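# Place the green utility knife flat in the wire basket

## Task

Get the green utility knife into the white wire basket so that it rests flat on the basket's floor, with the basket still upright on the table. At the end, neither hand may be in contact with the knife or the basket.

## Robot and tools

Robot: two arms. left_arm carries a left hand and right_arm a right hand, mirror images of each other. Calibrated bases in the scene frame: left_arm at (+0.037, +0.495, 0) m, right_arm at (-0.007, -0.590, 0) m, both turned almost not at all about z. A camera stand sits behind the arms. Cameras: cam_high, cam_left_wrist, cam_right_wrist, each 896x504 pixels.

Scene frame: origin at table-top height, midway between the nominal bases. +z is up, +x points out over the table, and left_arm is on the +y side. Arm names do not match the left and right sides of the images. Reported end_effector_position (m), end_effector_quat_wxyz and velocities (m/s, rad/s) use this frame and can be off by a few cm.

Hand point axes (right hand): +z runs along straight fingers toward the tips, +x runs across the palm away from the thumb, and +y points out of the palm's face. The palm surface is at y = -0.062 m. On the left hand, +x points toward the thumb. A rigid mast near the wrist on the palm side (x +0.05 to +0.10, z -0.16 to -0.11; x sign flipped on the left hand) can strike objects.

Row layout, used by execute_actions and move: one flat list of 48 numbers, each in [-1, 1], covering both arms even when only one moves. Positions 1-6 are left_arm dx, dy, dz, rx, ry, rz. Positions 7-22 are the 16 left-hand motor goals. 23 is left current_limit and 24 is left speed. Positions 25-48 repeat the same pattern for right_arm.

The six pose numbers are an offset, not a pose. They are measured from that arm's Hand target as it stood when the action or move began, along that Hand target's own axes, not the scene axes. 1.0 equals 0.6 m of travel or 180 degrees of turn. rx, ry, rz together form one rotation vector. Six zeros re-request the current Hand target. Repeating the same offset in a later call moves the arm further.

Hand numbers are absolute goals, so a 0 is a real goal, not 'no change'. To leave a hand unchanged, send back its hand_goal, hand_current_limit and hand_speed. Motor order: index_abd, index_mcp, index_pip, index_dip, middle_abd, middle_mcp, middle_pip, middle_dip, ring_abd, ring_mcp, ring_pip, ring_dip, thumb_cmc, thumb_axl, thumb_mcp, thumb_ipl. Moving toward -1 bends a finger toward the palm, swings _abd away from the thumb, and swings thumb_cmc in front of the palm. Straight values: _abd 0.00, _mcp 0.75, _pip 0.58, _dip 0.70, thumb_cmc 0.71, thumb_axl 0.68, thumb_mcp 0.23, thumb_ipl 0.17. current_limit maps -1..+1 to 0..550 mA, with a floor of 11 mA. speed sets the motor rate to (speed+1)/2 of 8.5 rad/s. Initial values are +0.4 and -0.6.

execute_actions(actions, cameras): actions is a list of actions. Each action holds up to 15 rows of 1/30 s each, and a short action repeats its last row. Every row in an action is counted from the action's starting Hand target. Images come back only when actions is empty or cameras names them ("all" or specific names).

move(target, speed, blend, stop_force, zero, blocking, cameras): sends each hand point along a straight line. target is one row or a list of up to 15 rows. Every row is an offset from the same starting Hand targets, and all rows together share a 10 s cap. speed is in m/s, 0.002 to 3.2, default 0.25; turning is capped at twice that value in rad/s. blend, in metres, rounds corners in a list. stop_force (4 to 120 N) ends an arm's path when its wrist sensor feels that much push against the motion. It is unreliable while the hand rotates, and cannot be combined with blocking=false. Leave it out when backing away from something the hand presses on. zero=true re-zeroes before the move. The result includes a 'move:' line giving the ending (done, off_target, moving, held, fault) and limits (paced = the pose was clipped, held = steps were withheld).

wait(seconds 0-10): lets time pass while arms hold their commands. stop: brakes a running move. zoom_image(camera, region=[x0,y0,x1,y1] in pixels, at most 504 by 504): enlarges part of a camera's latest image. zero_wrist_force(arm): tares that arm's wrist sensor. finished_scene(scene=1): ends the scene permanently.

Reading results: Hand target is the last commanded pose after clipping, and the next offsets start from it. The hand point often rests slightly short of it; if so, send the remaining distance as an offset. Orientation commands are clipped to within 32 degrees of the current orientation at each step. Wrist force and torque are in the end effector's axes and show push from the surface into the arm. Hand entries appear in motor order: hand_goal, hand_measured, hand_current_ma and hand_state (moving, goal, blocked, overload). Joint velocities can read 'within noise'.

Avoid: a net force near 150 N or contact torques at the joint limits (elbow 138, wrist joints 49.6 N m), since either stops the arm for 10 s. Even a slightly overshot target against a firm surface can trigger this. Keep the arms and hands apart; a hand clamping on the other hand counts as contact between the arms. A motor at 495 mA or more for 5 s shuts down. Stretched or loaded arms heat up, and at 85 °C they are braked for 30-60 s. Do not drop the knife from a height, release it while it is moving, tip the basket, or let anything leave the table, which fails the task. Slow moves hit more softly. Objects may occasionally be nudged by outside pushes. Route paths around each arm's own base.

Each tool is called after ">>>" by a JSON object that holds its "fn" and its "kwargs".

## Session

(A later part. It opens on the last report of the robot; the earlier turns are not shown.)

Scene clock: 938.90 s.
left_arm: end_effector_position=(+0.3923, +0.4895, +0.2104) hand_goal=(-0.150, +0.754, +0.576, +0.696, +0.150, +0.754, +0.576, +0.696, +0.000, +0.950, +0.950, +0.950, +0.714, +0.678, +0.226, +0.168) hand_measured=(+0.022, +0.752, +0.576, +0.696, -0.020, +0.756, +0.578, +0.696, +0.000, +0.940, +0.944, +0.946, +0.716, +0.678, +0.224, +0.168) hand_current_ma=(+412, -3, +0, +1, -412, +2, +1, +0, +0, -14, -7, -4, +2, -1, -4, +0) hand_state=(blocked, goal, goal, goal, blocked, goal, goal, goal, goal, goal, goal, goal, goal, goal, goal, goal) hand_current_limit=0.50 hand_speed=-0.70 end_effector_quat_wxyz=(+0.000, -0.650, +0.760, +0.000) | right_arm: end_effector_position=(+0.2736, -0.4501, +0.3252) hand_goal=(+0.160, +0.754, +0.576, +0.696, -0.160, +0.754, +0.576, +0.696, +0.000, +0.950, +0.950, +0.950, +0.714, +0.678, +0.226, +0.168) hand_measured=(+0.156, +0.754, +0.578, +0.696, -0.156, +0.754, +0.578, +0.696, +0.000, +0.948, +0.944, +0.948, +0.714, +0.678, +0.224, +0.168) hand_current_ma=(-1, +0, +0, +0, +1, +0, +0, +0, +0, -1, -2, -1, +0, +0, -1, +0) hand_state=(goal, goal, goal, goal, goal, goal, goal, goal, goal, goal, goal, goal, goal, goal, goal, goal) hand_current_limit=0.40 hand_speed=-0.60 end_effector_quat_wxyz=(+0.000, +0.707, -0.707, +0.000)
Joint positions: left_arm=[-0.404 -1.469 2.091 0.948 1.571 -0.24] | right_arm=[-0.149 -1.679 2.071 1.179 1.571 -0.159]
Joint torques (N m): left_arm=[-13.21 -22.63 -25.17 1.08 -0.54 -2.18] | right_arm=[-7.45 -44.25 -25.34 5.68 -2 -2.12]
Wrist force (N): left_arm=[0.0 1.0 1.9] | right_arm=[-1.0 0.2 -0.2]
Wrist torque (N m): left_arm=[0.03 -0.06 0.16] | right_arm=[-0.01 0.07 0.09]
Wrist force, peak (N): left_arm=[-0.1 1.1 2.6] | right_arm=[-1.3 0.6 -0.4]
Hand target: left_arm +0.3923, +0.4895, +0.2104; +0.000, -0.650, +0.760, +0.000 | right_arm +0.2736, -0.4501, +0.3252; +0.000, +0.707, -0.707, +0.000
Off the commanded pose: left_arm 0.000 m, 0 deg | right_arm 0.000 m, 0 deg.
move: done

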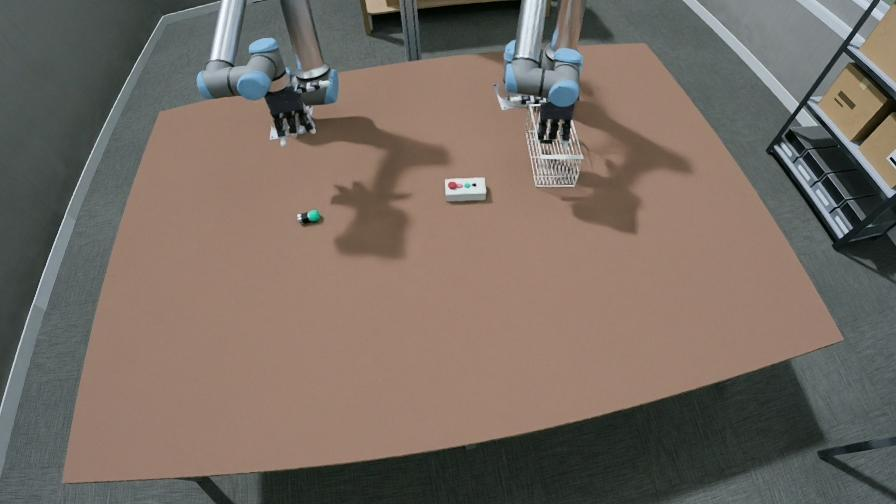

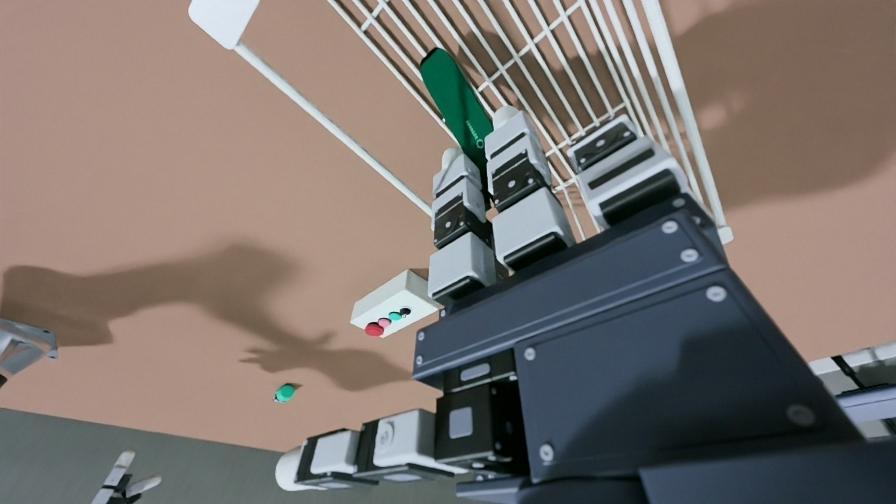

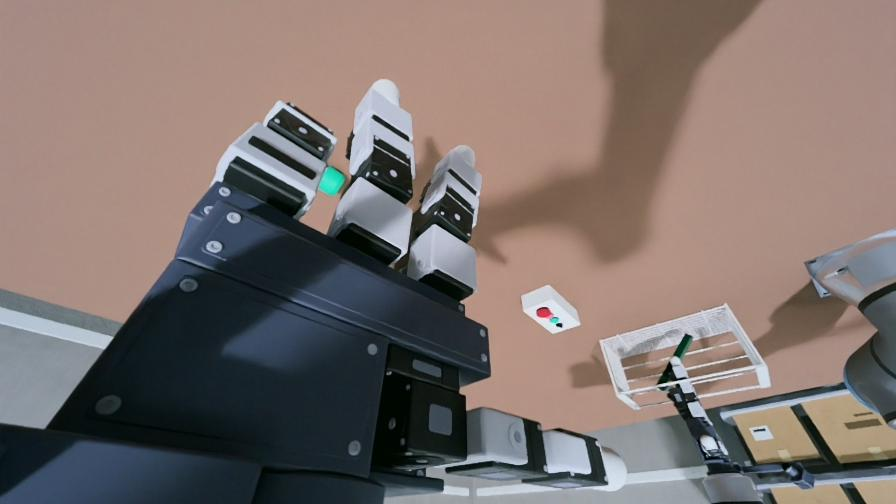

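>>> {"fn": "move", "kwargs": {"target": [0,0,0.1083,0,0,0, -0.15,0.754,0.576,0.696, 0.15,0.754,0.576,0.696, 0,0.95,0.95,0.95, 0.714,0.678,0.226,0.168, 0.5,-0.7, 0,0,0,0,0,0, 0.16,0.754,0.576,0.696, -0.16,0.754,0.576,0.696, 0,0.95,0.95,0.95, 0.714,0.678,0.226,0.168, 0.4,-0.6], "cameras": ["all"], "speed": 0.03, "stop_force": 8}}

>>> {"fn": "zoom_image", "kwargs": {"camera": "cam_left_wrist", "region": [300, 0, 700, 300]}}

>>> {"fn": "zoom_image", "kwargs": {"camera": "cam_high", "region": [500, 70, 620, 200]}}

>>> {"fn": "zoom_image", "kwargs": {"camera": "cam_right_wrist", "region": [540, 240, 840, 450]}}

Scene clock: 967.47 s.
left_arm: end_effector_position=(+0.3923, +0.4895, +0.1454) hand_goal=(-0.150, +0.754, +0.576, +0.696, +0.150, +0.754, +0.576, +0.696, +0.000, +0.950, +0.950, +0.950, +0.714, +0.678, +0.226, +0.168) hand_measured=(+0.022, +0.752, +0.576, +0.696, -0.020, +0.756, +0.578, +0.696, +0.000, +0.940, +0.944, +0.946, +0.716, +0.678, +0.224, +0.168) hand_current_ma=(+412, -3, +0, +1, -412, +2, +1, +0, +0, -14, -7, -4, +2, -1, -4, +0) hand_state=(blocked, goal, goal, goal, blocked, goal, goal, goal, goal, goal, goal, goal, goal, goal, goal, goal) hand_current_limit=0.50 hand_speed=-0.70 end_effector_quat_wxyz=(+0.000, -0.650, +0.760, +0.000) | right_arm: end_effector_position=(+0.2736, -0.4501, +0.3252) hand_goal=(+0.160, +0.754, +0.576, +0.696, -0.160, +0.754, +0.576, +0.696, +0.000, +0.950, +0.950, +0.950, +0.714, +0.678, +0.226, +0.168) hand_measured=(+0.156, +0.754, +0.578, +0.696, -0.156, +0.754, +0.578, +0.696, +0.000, +0.948, +0.944, +0.948, +0.714, +0.678, +0.224, +0.168) hand_current_ma=(-1, +0, +0, +0, +1, +0, +0, +0, +0, -1, -2, -1, +0, +0, -1, +0) hand_state=(goal, goal, goal, goal, goal, goal, goal, goal, goal, goal, goal, goal, goal, goal, goal, goal) hand_current_limit=0.40 hand_speed=-0.60 end_effector_quat_wxyz=(+0.000, +0.707, -0.707, +0.000)
Joint positions: left_arm=[-0.404 -1.39 2.144 0.816 1.571 -0.24] | right_arm=[-0.149 -1.679 2.071 1.179 1.571 -0.159]
Joint torques (N m): left_arm=[-13.45 -25.49 -20.5 1.18 -2.58 -2.19] | right_arm=[-8.03 -43.46 -25.46 5.7 -2.28 -2.42]
Wrist force (N): left_arm=[-0.4 1.1 1.9] | right_arm=[-0.6 0.3 -0.2]
Wrist torque (N m): left_arm=[0.03 0.03 0.12] | right_arm=[0.02 0.02 0.13]
Wrist force, peak (N): left_arm=[-0.2 1.1 2.3] | right_arm=[-0.9 0.9 -0.1]
Hand target: left_arm +0.3923, +0.4895, +0.1454; +0.000, -0.650, +0.760, +0.000 | right_arm +0.2736, -0.4501, +0.3252; +0.000, +0.707, -0.707, +0.000
Off the commanded pose: left_arm 0.000 m, 0 deg | right_arm 0.000 m, 0 deg.
move: done

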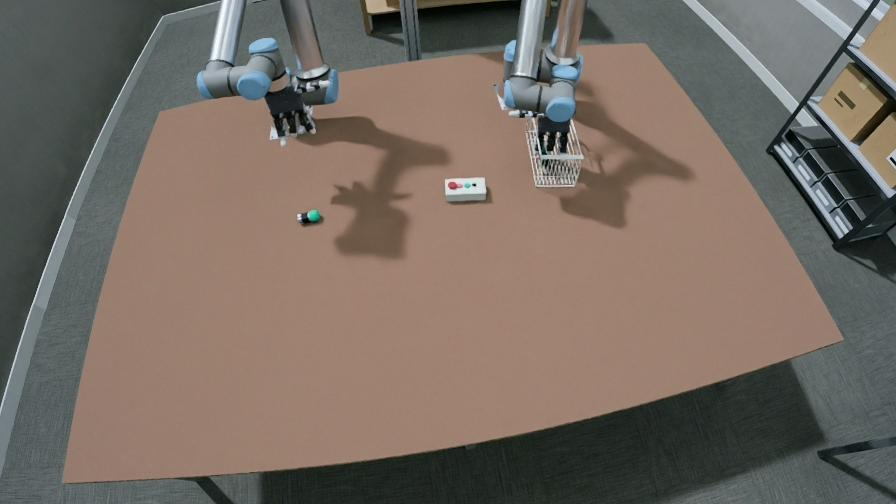

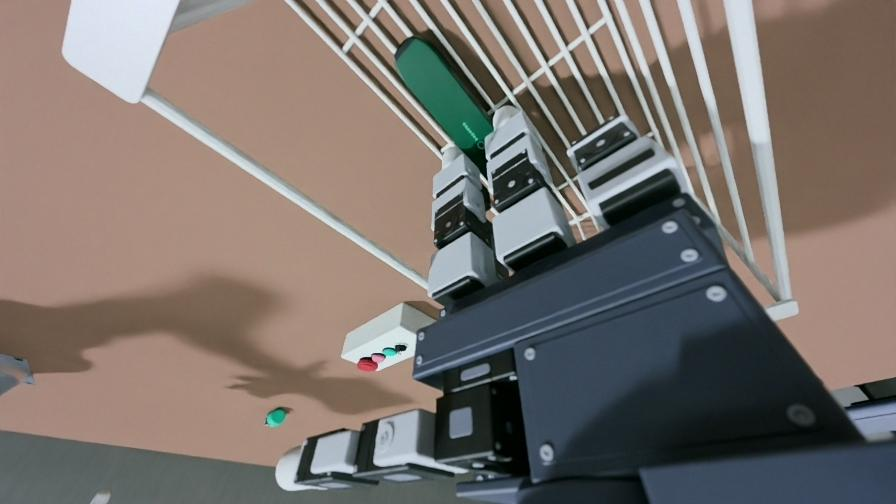

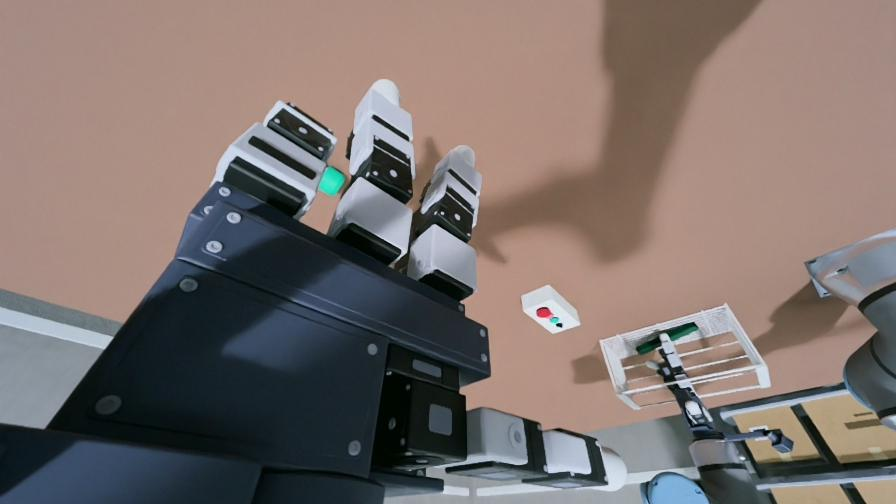

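Scaled by 1.260 from the camera's 896x504 image, which has a finer 1280x720 frame.

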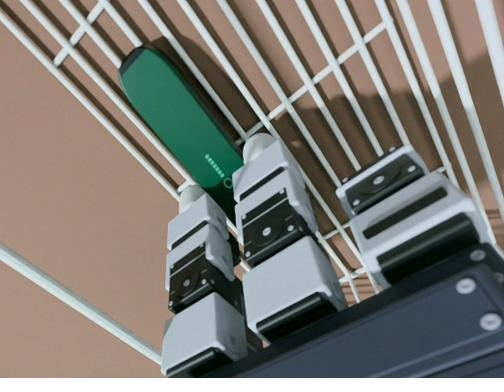

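Scaled by 3.877 from the camera's 896x504 image, which has a finer 1280x720 frame.

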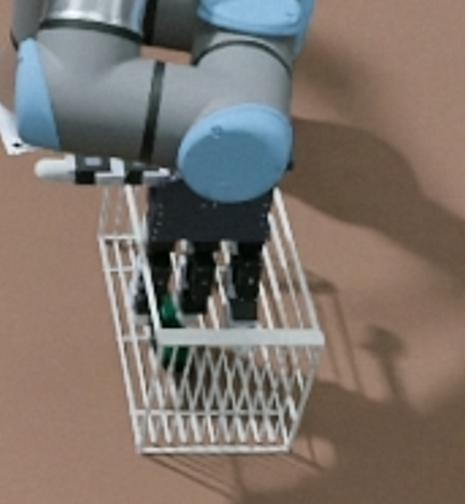

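Scaled by 1.680 from the camera's 896x504 image, which has a finer 1280x720 frame.

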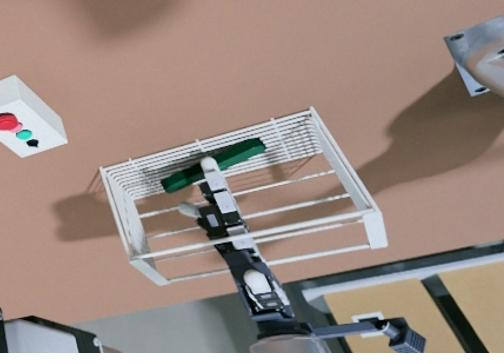

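>>> {"fn": "move", "kwargs": {"target": [0,0,0.0233,0,0,0, -0.15,0.754,0.576,0.696, 0.15,0.754,0.576,0.696, 0,0.95,0.95,0.95, 0.714,0.678,0.226,0.168, 0.5,-0.7, 0,0,0,0,0,0, 0.16,0.754,0.576,0.696, -0.16,0.754,0.576,0.696, 0,0.95,0.95,0.95, 0.714,0.678,0.226,0.168, 0.4,-0.6], "cameras": ["all"], "speed": 0.01, "stop_force": 5}}

>>> {"fn": "zoom_image", "kwargs": {"camera": "cam_left_wrist", "region": [300, 0, 700, 300]}}

>>> {"fn": "zoom_image", "kwargs": {"camera": "cam_right_wrist", "region": [590, 290, 790, 430]}}

Scene clock: 979.07 s.
left_arm: end_effector_position=(+0.3924, +0.4895, +0.1315) hand_goal=(-0.150, +0.754, +0.576, +0.696, +0.150, +0.754, +0.576, +0.696, +0.000, +0.950, +0.950, +0.950, +0.714, +0.678, +0.226, +0.168) hand_measured=(+0.022, +0.752, +0.576, +0.696, -0.020, +0.756, +0.578, +0.696, +0.000, +0.940, +0.944, +0.946, +0.716, +0.678, +0.224, +0.168) hand_current_ma=(+413, -3, +0, +1, -412, +2, +1, +0, +0, -14, -7, -4, +2, -1, -4, +0) hand_state=(blocked, goal, goal, goal, blocked, goal, goal, goal, goal, goal, goal, goal, goal, goal, goal, goal) hand_current_limit=0.50 hand_speed=-0.70 end_effector_quat_wxyz=(+0.000, -0.650, +0.760, +0.000) | right_arm: end_effector_position=(+0.2736, -0.4501, +0.3252) hand_goal=(+0.160, +0.754, +0.576, +0.696, -0.160, +0.754, +0.576, +0.696, +0.000, +0.950, +0.950, +0.950, +0.714, +0.678, +0.226, +0.168) hand_measured=(+0.156, +0.754, +0.578, +0.696, -0.156, +0.754, +0.578, +0.696, +0.000, +0.948, +0.944, +0.948, +0.714, +0.678, +0.224, +0.168) hand_current_ma=(-1, +0, +0, +0, +1, +0, +0, +0, +0, -1, -2, -1, +0, +0, -1, +0) hand_state=(goal, goal, goal, goal, goal, goal, goal, goal, goal, goal, goal, goal, goal, goal, goal, goal) hand_current_limit=0.40 hand_speed=-0.60 end_effector_quat_wxyz=(+0.000, +0.707, -0.707, +0.000)
Joint positions: left_arm=[-0.404 -1.371 2.154 0.787 1.571 -0.24] | right_arm=[-0.149 -1.679 2.071 1.179 1.571 -0.159]
Joint torques (N m): left_arm=[-13.93 -26.95 -20.02 1.06 0.25 -2.37] | right_arm=[-6.98 -43.7 -25.99 5.66 -2.39 -2.25]
Wrist force (N): left_arm=[-0.3 0.8 1.6] | right_arm=[-1.5 0.0 -0.2]
Wrist torque (N m): left_arm=[0.02 0.00 0.14] | right_arm=[-0.02 0.14 0.05]
Wrist force, peak (N): left_arm=[-0.5 1.3 1.9] | right_arm=[-1.5 0.0 -0.2]
Hand target: left_arm +0.3924, +0.4895, +0.1315; +0.000, -0.650, +0.760, +0.000 | right_arm +0.2736, -0.4501, +0.3252; +0.000, +0.707, -0.707, +0.000
Off the commanded pose: left_arm 0.000 m, 0 deg | right_arm 0.000 m, 0 deg.
move: done

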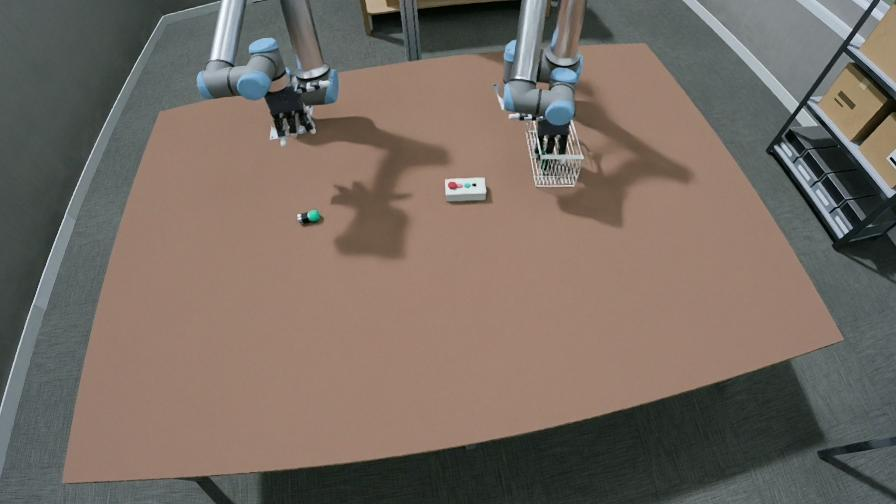

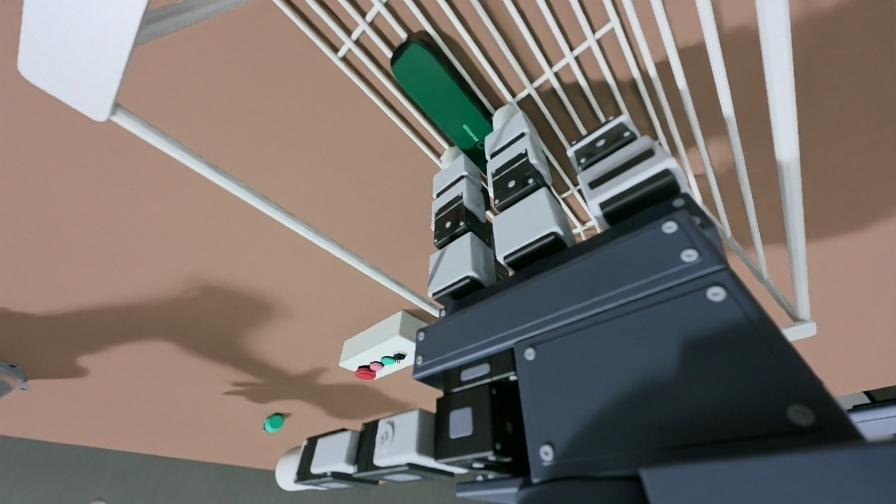

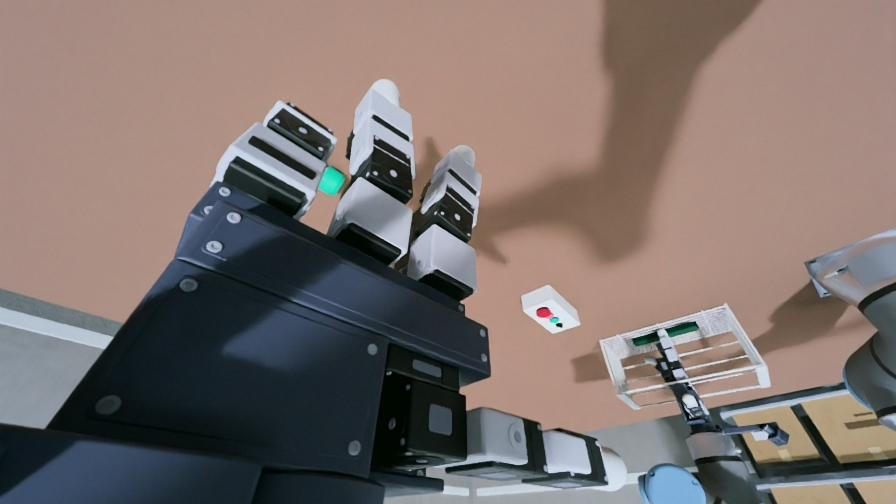

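Scaled by 1.260 from the camera's 896x504 image, which has a finer 1280x720 frame.

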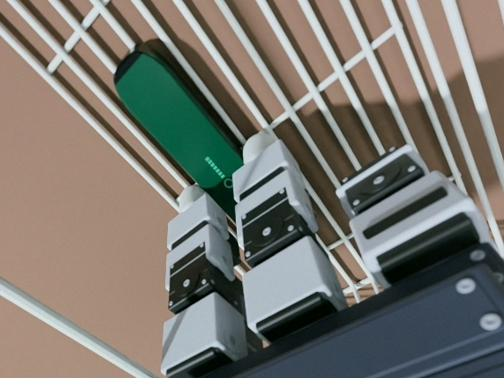

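Scaled by 2.520 from the camera's 896x504 image, which has a finer 1280x720 frame.

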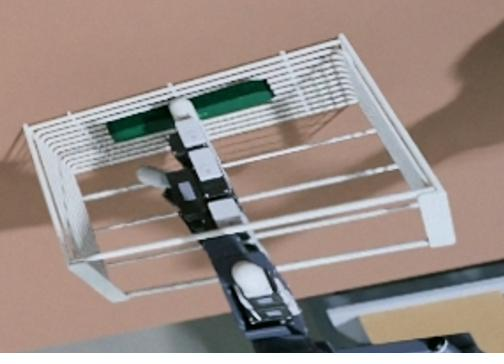

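>>> {"fn": "move", "kwargs": {"target": [0,0,0.0133,0,0,0, -0.15,0.754,0.576,0.696, 0.15,0.754,0.576,0.696, 0,0.95,0.95,0.95, 0.714,0.678,0.226,0.168, 0.5,-0.7, 0,0,0,0,0,0, 0.16,0.754,0.576,0.696, -0.16,0.754,0.576,0.696, 0,0.95,0.95,0.95, 0.714,0.678,0.226,0.168, 0.4,-0.6], "cameras": ["cam_left_wrist"], "speed": 0.006, "stop_force": 4}}

Scene clock: 987.63 s.
left_arm: end_effector_position=(+0.3924, +0.4895, +0.1308) hand_goal=(-0.150, +0.754, +0.576, +0.696, +0.150, +0.754, +0.576, +0.696, +0.000, +0.950, +0.950, +0.950, +0.714, +0.678, +0.226, +0.168) hand_measured=(+0.022, +0.752, +0.576, +0.696, -0.020, +0.756, +0.578, +0.696, +0.000, +0.940, +0.944, +0.946, +0.716, +0.678, +0.224, +0.168) hand_current_ma=(+412, -2, +0, +1, -412, +2, +1, +0, +0, -14, -7, -4, +2, -1, -4, +0) hand_state=(blocked, goal, goal, goal, blocked, goal, goal, goal, goal, goal, goal, goal, goal, goal, goal, goal) hand_current_limit=0.50 hand_speed=-0.70 end_effector_quat_wxyz=(+0.000, -0.650, +0.760, +0.000) | right_arm: end_effector_position=(+0.2736, -0.4501, +0.3252) hand_goal=(+0.160, +0.754, +0.576, +0.696, -0.160, +0.754, +0.576, +0.696, +0.000, +0.950, +0.950, +0.950, +0.714, +0.678, +0.226, +0.168) hand_measured=(+0.156, +0.754, +0.578, +0.696, -0.156, +0.754, +0.578, +0.696, +0.000, +0.948, +0.944, +0.948, +0.714, +0.678, +0.224, +0.168) hand_current_ma=(-1, +0, +0, +0, +1, +0, +0, +0, +0, -1, -2, -1, +0, +0, -1, +0) hand_state=(goal, goal, goal, goal, goal, goal, goal, goal, goal, goal, goal, goal, goal, goal, goal, goal) hand_current_limit=0.40 hand_speed=-0.60 end_effector_quat_wxyz=(+0.000, +0.707, -0.707, +0.000)
Joint positions: left_arm=[-0.404 -1.37 2.155 0.786 1.571 -0.24] | right_arm=[-0.149 -1.679 2.071 1.179 1.571 -0.159]
Joint torques (N m): left_arm=[-12.4 -54.78 -38.84 7.89 1.57 -2.37] | right_arm=[-6.53 -42.71 -25 5.61 -2.25 -2.27]
Wrist force (N): left_arm=[-0.3 1.2 -0.4] | right_arm=[-0.9 0.2 -0.4]
Wrist torque (N m): left_arm=[0.24 -0.07 0.12] | right_arm=[0.02 0.08 0.10]
Wrist force, peak (N): left_arm=[-0.7 0.9 -3.3] | right_arm=[-1.0 0.8 -0.2]
Hand target: left_arm +0.3924, +0.4895, +0.1308; +0.000, -0.650, +0.760, +0.000 (not the last commanded pose) | right_arm +0.2736, -0.4501, +0.3252; +0.000, +0.707, -0.707, +0.000
Off the commanded pose: left_arm 0.007 m, 0 deg | right_arm 0.000 m, 0 deg.
move: contact (left_arm)
Images, in order (width x height): cam_left_wrist 896x504.

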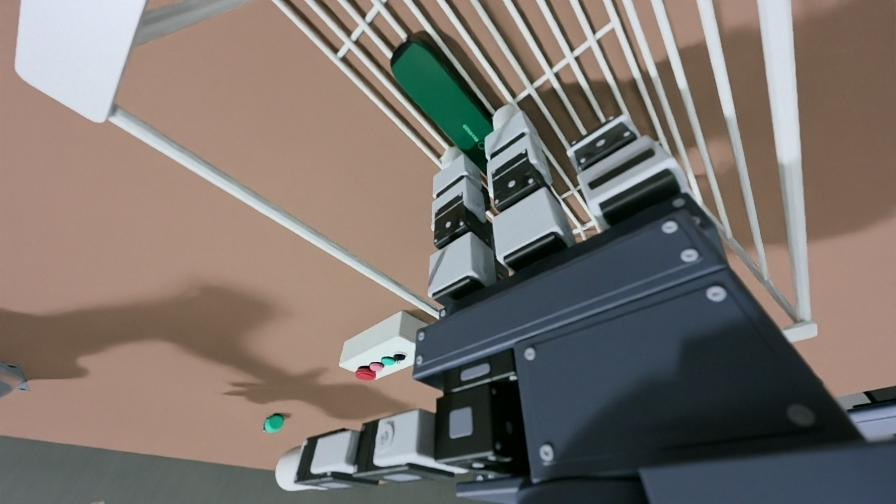

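>>> {"fn": "move", "kwargs": {"target": [[0,0,-0.003,0,0,0, -0.15,0.754,0.576,0.696, 0.15,0.754,0.576,0.696, 0,0.95,0.95,0.95, 0.714,0.678,0.226,0.168, 0.5,-0.85, 0,0,0,0,0,0, 0.16,0.754,0.576,0.696, -0.16,0.754,0.576,0.696, 0,0.95,0.95,0.95, 0.714,0.678,0.226,0.168, 0.4,-0.6],[0,0,-0.003,0,0,0, 0.09,0.754,0.576,0.696, -0.09,0.754,0.576,0.696, 0,0.95,0.95,0.95, 0.714,0.678,0.226,0.168, 0.5,-0.85, 0,0,0,0,0,0, 0.16,0.754,0.576,0.696, -0.16,0.754,0.576,0.696, 0,0.95,0.95,0.95, 0.714,0.678,0.226,0.168, 0.4,-0.6],[0,0,-0.05,0,0,0, 0.09,0.754,0.576,0.696, -0.09,0.754,0.576,0.696, 0,0.95,0.95,0.95, 0.714,0.678,0.226,0.168, 0.5,-0.85, 0,0,0,0,0,0, 0.16,0.754,0.576,0.696, -0.16,0.754,0.576,0.696, 0,0.95,0.95,0.95, 0.714,0.678,0.226,0.168, 0.4,-0.6]], "cameras": ["cam_left_wrist","cam_right_wrist"], "speed": [0.03,0.03,0.03]}}

>>> {"fn": "zoom_image", "kwargs": {"camera": "cam_left_wrist", "region": [300, 0, 700, 300]}}

>>> {"fn": "zoom_image", "kwargs": {"camera": "cam_right_wrist", "region": [590, 290, 790, 430]}}

Scene clock: 1011.37 s.
left_arm: end_effector_position=(+0.3923, +0.4895, +0.1606) hand_goal=(+0.090, +0.754, +0.576, +0.696, -0.090, +0.754, +0.576, +0.696, +0.000, +0.950, +0.950, +0.950, +0.714, +0.678, +0.226, +0.168) hand_measured=(+0.086, +0.752, +0.576, +0.696, -0.086, +0.756, +0.578, +0.696, +0.000, +0.940, +0.944, +0.946, +0.716, +0.678, +0.224, +0.168) hand_current_ma=(-4, -2, +0, +1, +4, +1, +1, +0, +0, -14, -7, -4, +2, -1, -4, +0) hand_state=(goal, goal, goal, goal, goal, goal, goal, goal, goal, goal, goal, goal, goal, goal, goal, goal) hand_current_limit=0.50 hand_speed=-0.85 end_effector_quat_wxyz=(+0.000, -0.650, +0.760, +0.000) | right_arm: end_effector_position=(+0.2736, -0.4501, +0.3252) hand_goal=(+0.160, +0.754, +0.576, +0.696, -0.160, +0.754, +0.576, +0.696, +0.000, +0.950, +0.950, +0.950, +0.714, +0.678, +0.226, +0.168) hand_measured=(+0.156, +0.754, +0.578, +0.696, -0.156, +0.754, +0.578, +0.696, +0.000, +0.948, +0.944, +0.948, +0.714, +0.678, +0.224, +0.168) hand_current_ma=(-1, +0, +0, +0, +1, +0, +0, +0, +0, -1, -2, -1, +0, +0, -1, +0) hand_state=(goal, goal, goal, goal, goal, goal, goal, goal, goal, goal, goal, goal, goal, goal, goal, goal) hand_current_limit=0.40 hand_speed=-0.60 end_effector_quat_wxyz=(+0.000, +0.707, -0.707, +0.000)
Joint positions: left_arm=[-0.404 -1.41 2.133 0.847 1.571 -0.24] | right_arm=[-0.149 -1.679 2.071 1.179 1.571 -0.159]
Joint torques (N m): left_arm=[3.64 -53.41 -41.22 7.87 1.56 1.36] | right_arm=[-6.48 -42.04 -25.25 5.24 -2.29 -2.11]
Wrist force (N): left_arm=[0.1 1.1 1.0] | right_arm=[-0.7 0.0 -0.1]
Wrist torque (N m): left_arm=[0.09 -0.05 0.16] | right_arm=[-0.03 0.02 0.12]
Wrist force, peak (N): left_arm=[-0.4 1.2 1.9] | right_arm=[-1.3 0.6 -0.1]
Hand target: left_arm +0.3923, +0.4895, +0.1608; +0.000, -0.650, +0.760, +0.000 | right_arm +0.2736, -0.4501, +0.3252; +0.000, +0.707, -0.707, +0.000
Off the commanded pose: left_arm 0.000 m, 0 deg | right_arm 0.000 m, 0 deg.
move: done
Images, in order (width x height): cam_left_wrist 896x504, cam_right_wrist 896x504.

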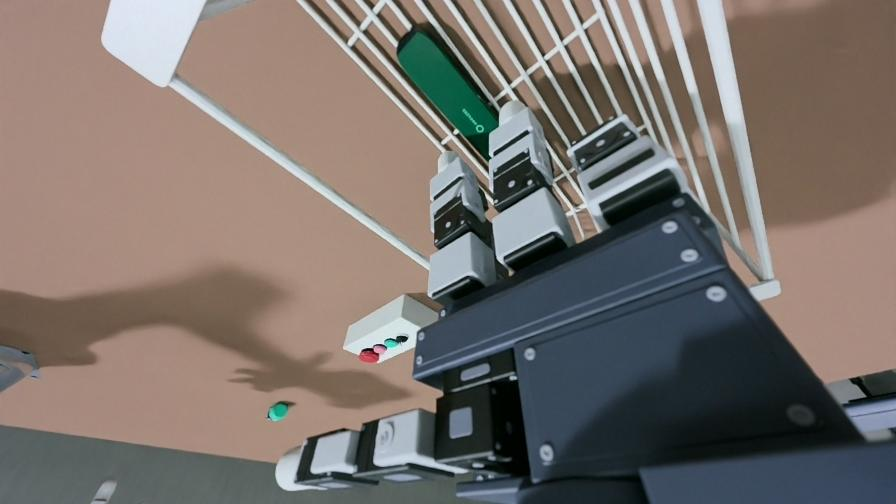

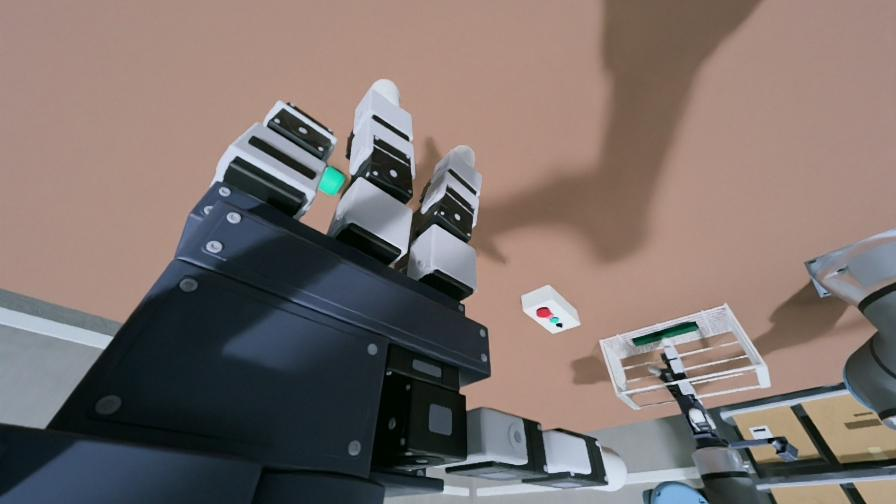

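Scaled by 1.260 from the camera's 896x504 image, which has a finer 1280x720 frame.

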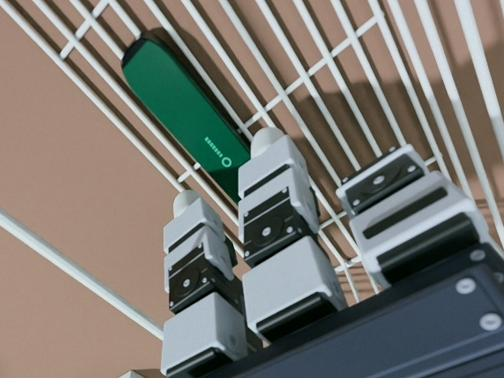

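Scaled by 2.520 from the camera's 896x504 image, which has a finer 1280x720 frame.

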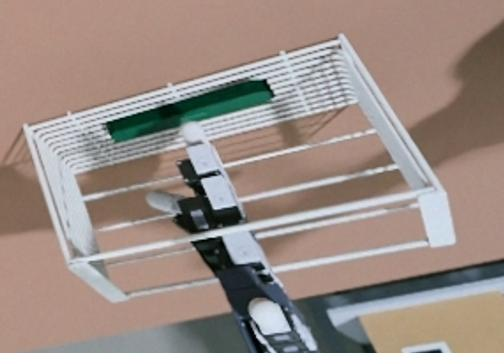

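Released and lying flat. Withdraw straight up.

>>> {"fn": "move", "kwargs": {"target": [0,0,-0.28,0,0,0, 0.09,0.754,0.576,0.696, -0.09,0.754,0.576,0.696, 0,0.95,0.95,0.95, 0.714,0.678,0.226,0.168, 0.5,-0.85, 0,0,0,0,0,0, 0.16,0.754,0.576,0.696, -0.16,0.754,0.576,0.696, 0,0.95,0.95,0.95, 0.714,0.678,0.226,0.168, 0.4,-0.6], "cameras": ["all"], "speed": 0.1}}

>>> {"fn": "zoom_image", "kwargs": {"camera": "cam_left_wrist", "region": [300, 0, 700, 300]}}

>>> {"fn": "zoom_image", "kwargs": {"camera": "cam_right_wrist", "region": [590, 290, 790, 430]}}

Scene clock: 1019.77 s.
left_arm: end_effector_position=(+0.3922, +0.4896, +0.3286) hand_goal=(+0.090, +0.754, +0.576, +0.696, -0.090, +0.754, +0.576, +0.696, +0.000, +0.950, +0.950, +0.950, +0.714, +0.678, +0.226, +0.168) hand_measured=(+0.086, +0.752, +0.576, +0.696, -0.086, +0.756, +0.578, +0.696, +0.000, +0.940, +0.944, +0.946, +0.716, +0.678, +0.224, +0.168) hand_current_ma=(-4, -2, +0, +1, +4, +1, +1, +0, +0, -14, -7, -4, +2, -1, -4, +0) hand_state=(goal, goal, goal, goal, goal, goal, goal, goal, goal, goal, goal, goal, goal, goal, goal, goal) hand_current_limit=0.50 hand_speed=-0.85 end_effector_quat_wxyz=(+0.000, -0.650, +0.760, +0.000) | right_arm: end_effector_position=(+0.2736, -0.4501, +0.3252) hand_goal=(+0.160, +0.754, +0.576, +0.696, -0.160, +0.754, +0.576, +0.696, +0.000, +0.950, +0.950, +0.950, +0.714, +0.678, +0.226, +0.168) hand_measured=(+0.156, +0.754, +0.578, +0.696, -0.156, +0.754, +0.578, +0.696, +0.000, +0.948, +0.944, +0.948, +0.714, +0.678, +0.224, +0.168) hand_current_ma=(-1, +0, +0, +0, +1, +0, +0, +0, +0, -1, -2, -1, +0, +0, -1, +0) hand_state=(goal, goal, goal, goal, goal, goal, goal, goal, goal, goal, goal, goal, goal, goal, goal, goal) hand_current_limit=0.40 hand_speed=-0.60 end_effector_quat_wxyz=(+0.000, +0.707, -0.707, +0.000)
Joint positions: left_arm=[-0.404 -1.574 1.965 1.178 1.571 -0.24] | right_arm=[-0.149 -1.679 2.071 1.179 1.571 -0.159]
Joint torques (N m): left_arm=[4.43 -49.04 -49.52 7.88 1.23 3.09] | right_arm=[-8 -43.08 -26.01 5.58 -2.2 -2.06]
Wrist force (N): left_arm=[-0.3 0.9 0.9] | right_arm=[-0.5 0.0 0.0]
Wrist torque (N m): left_arm=[0.07 0.02 0.12] | right_arm=[-0.04 0.00 0.13]
Wrist force, peak (N): left_arm=[-2.5 1.0 2.8] | right_arm=[-1.1 0.6 -0.5]
Hand target: left_arm +0.3923, +0.4896, +0.3288; +0.000, -0.650, +0.760, +0.000 | right_arm +0.2736, -0.4501, +0.3252; +0.000, +0.707, -0.707, +0.000
Off the commanded pose: left_arm 0.000 m, 0 deg | right_arm 0.000 m, 0 deg.
move: done

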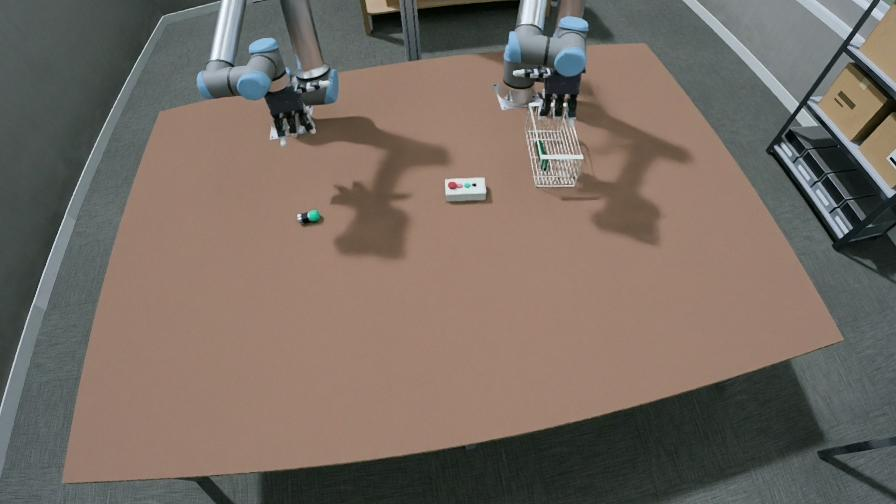

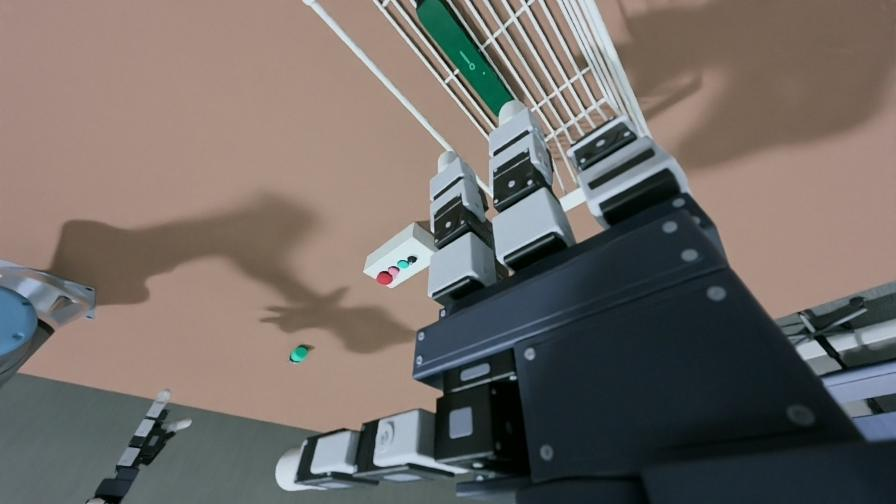

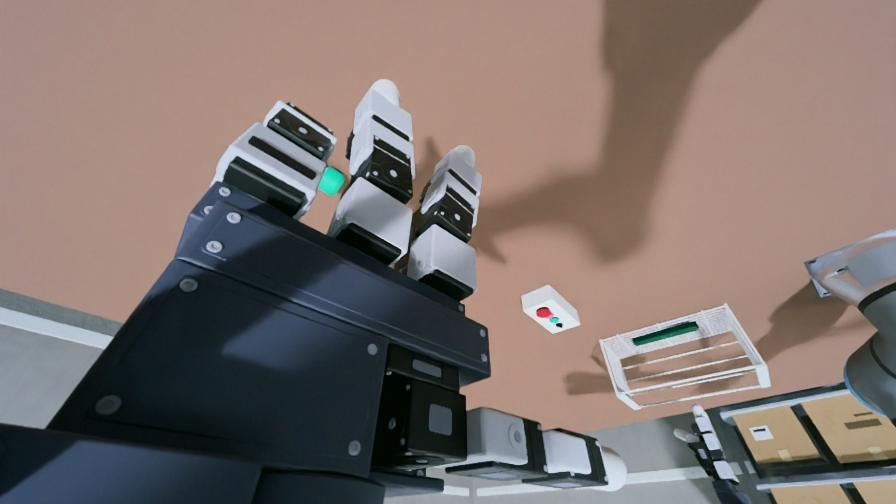

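Scaled by 1.260 from the camera's 896x504 image, which has a finer 1280x720 frame.

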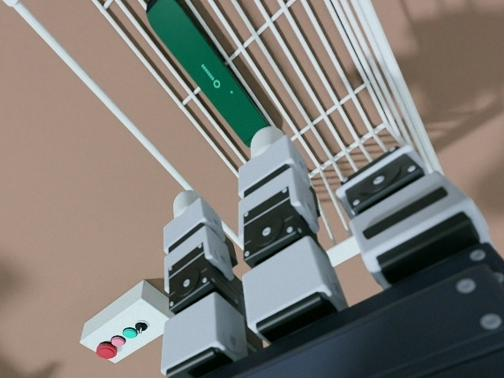

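Scaled by 2.520 from the camera's 896x504 image, which has a finer 1280x720 frame.

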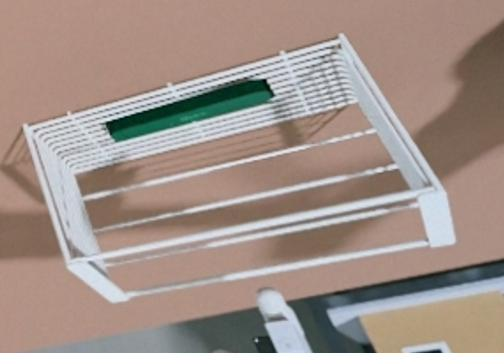

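>>> {"fn": "finished_scene", "kwargs": {"scene": 1}}

The scene is finished: the task was done.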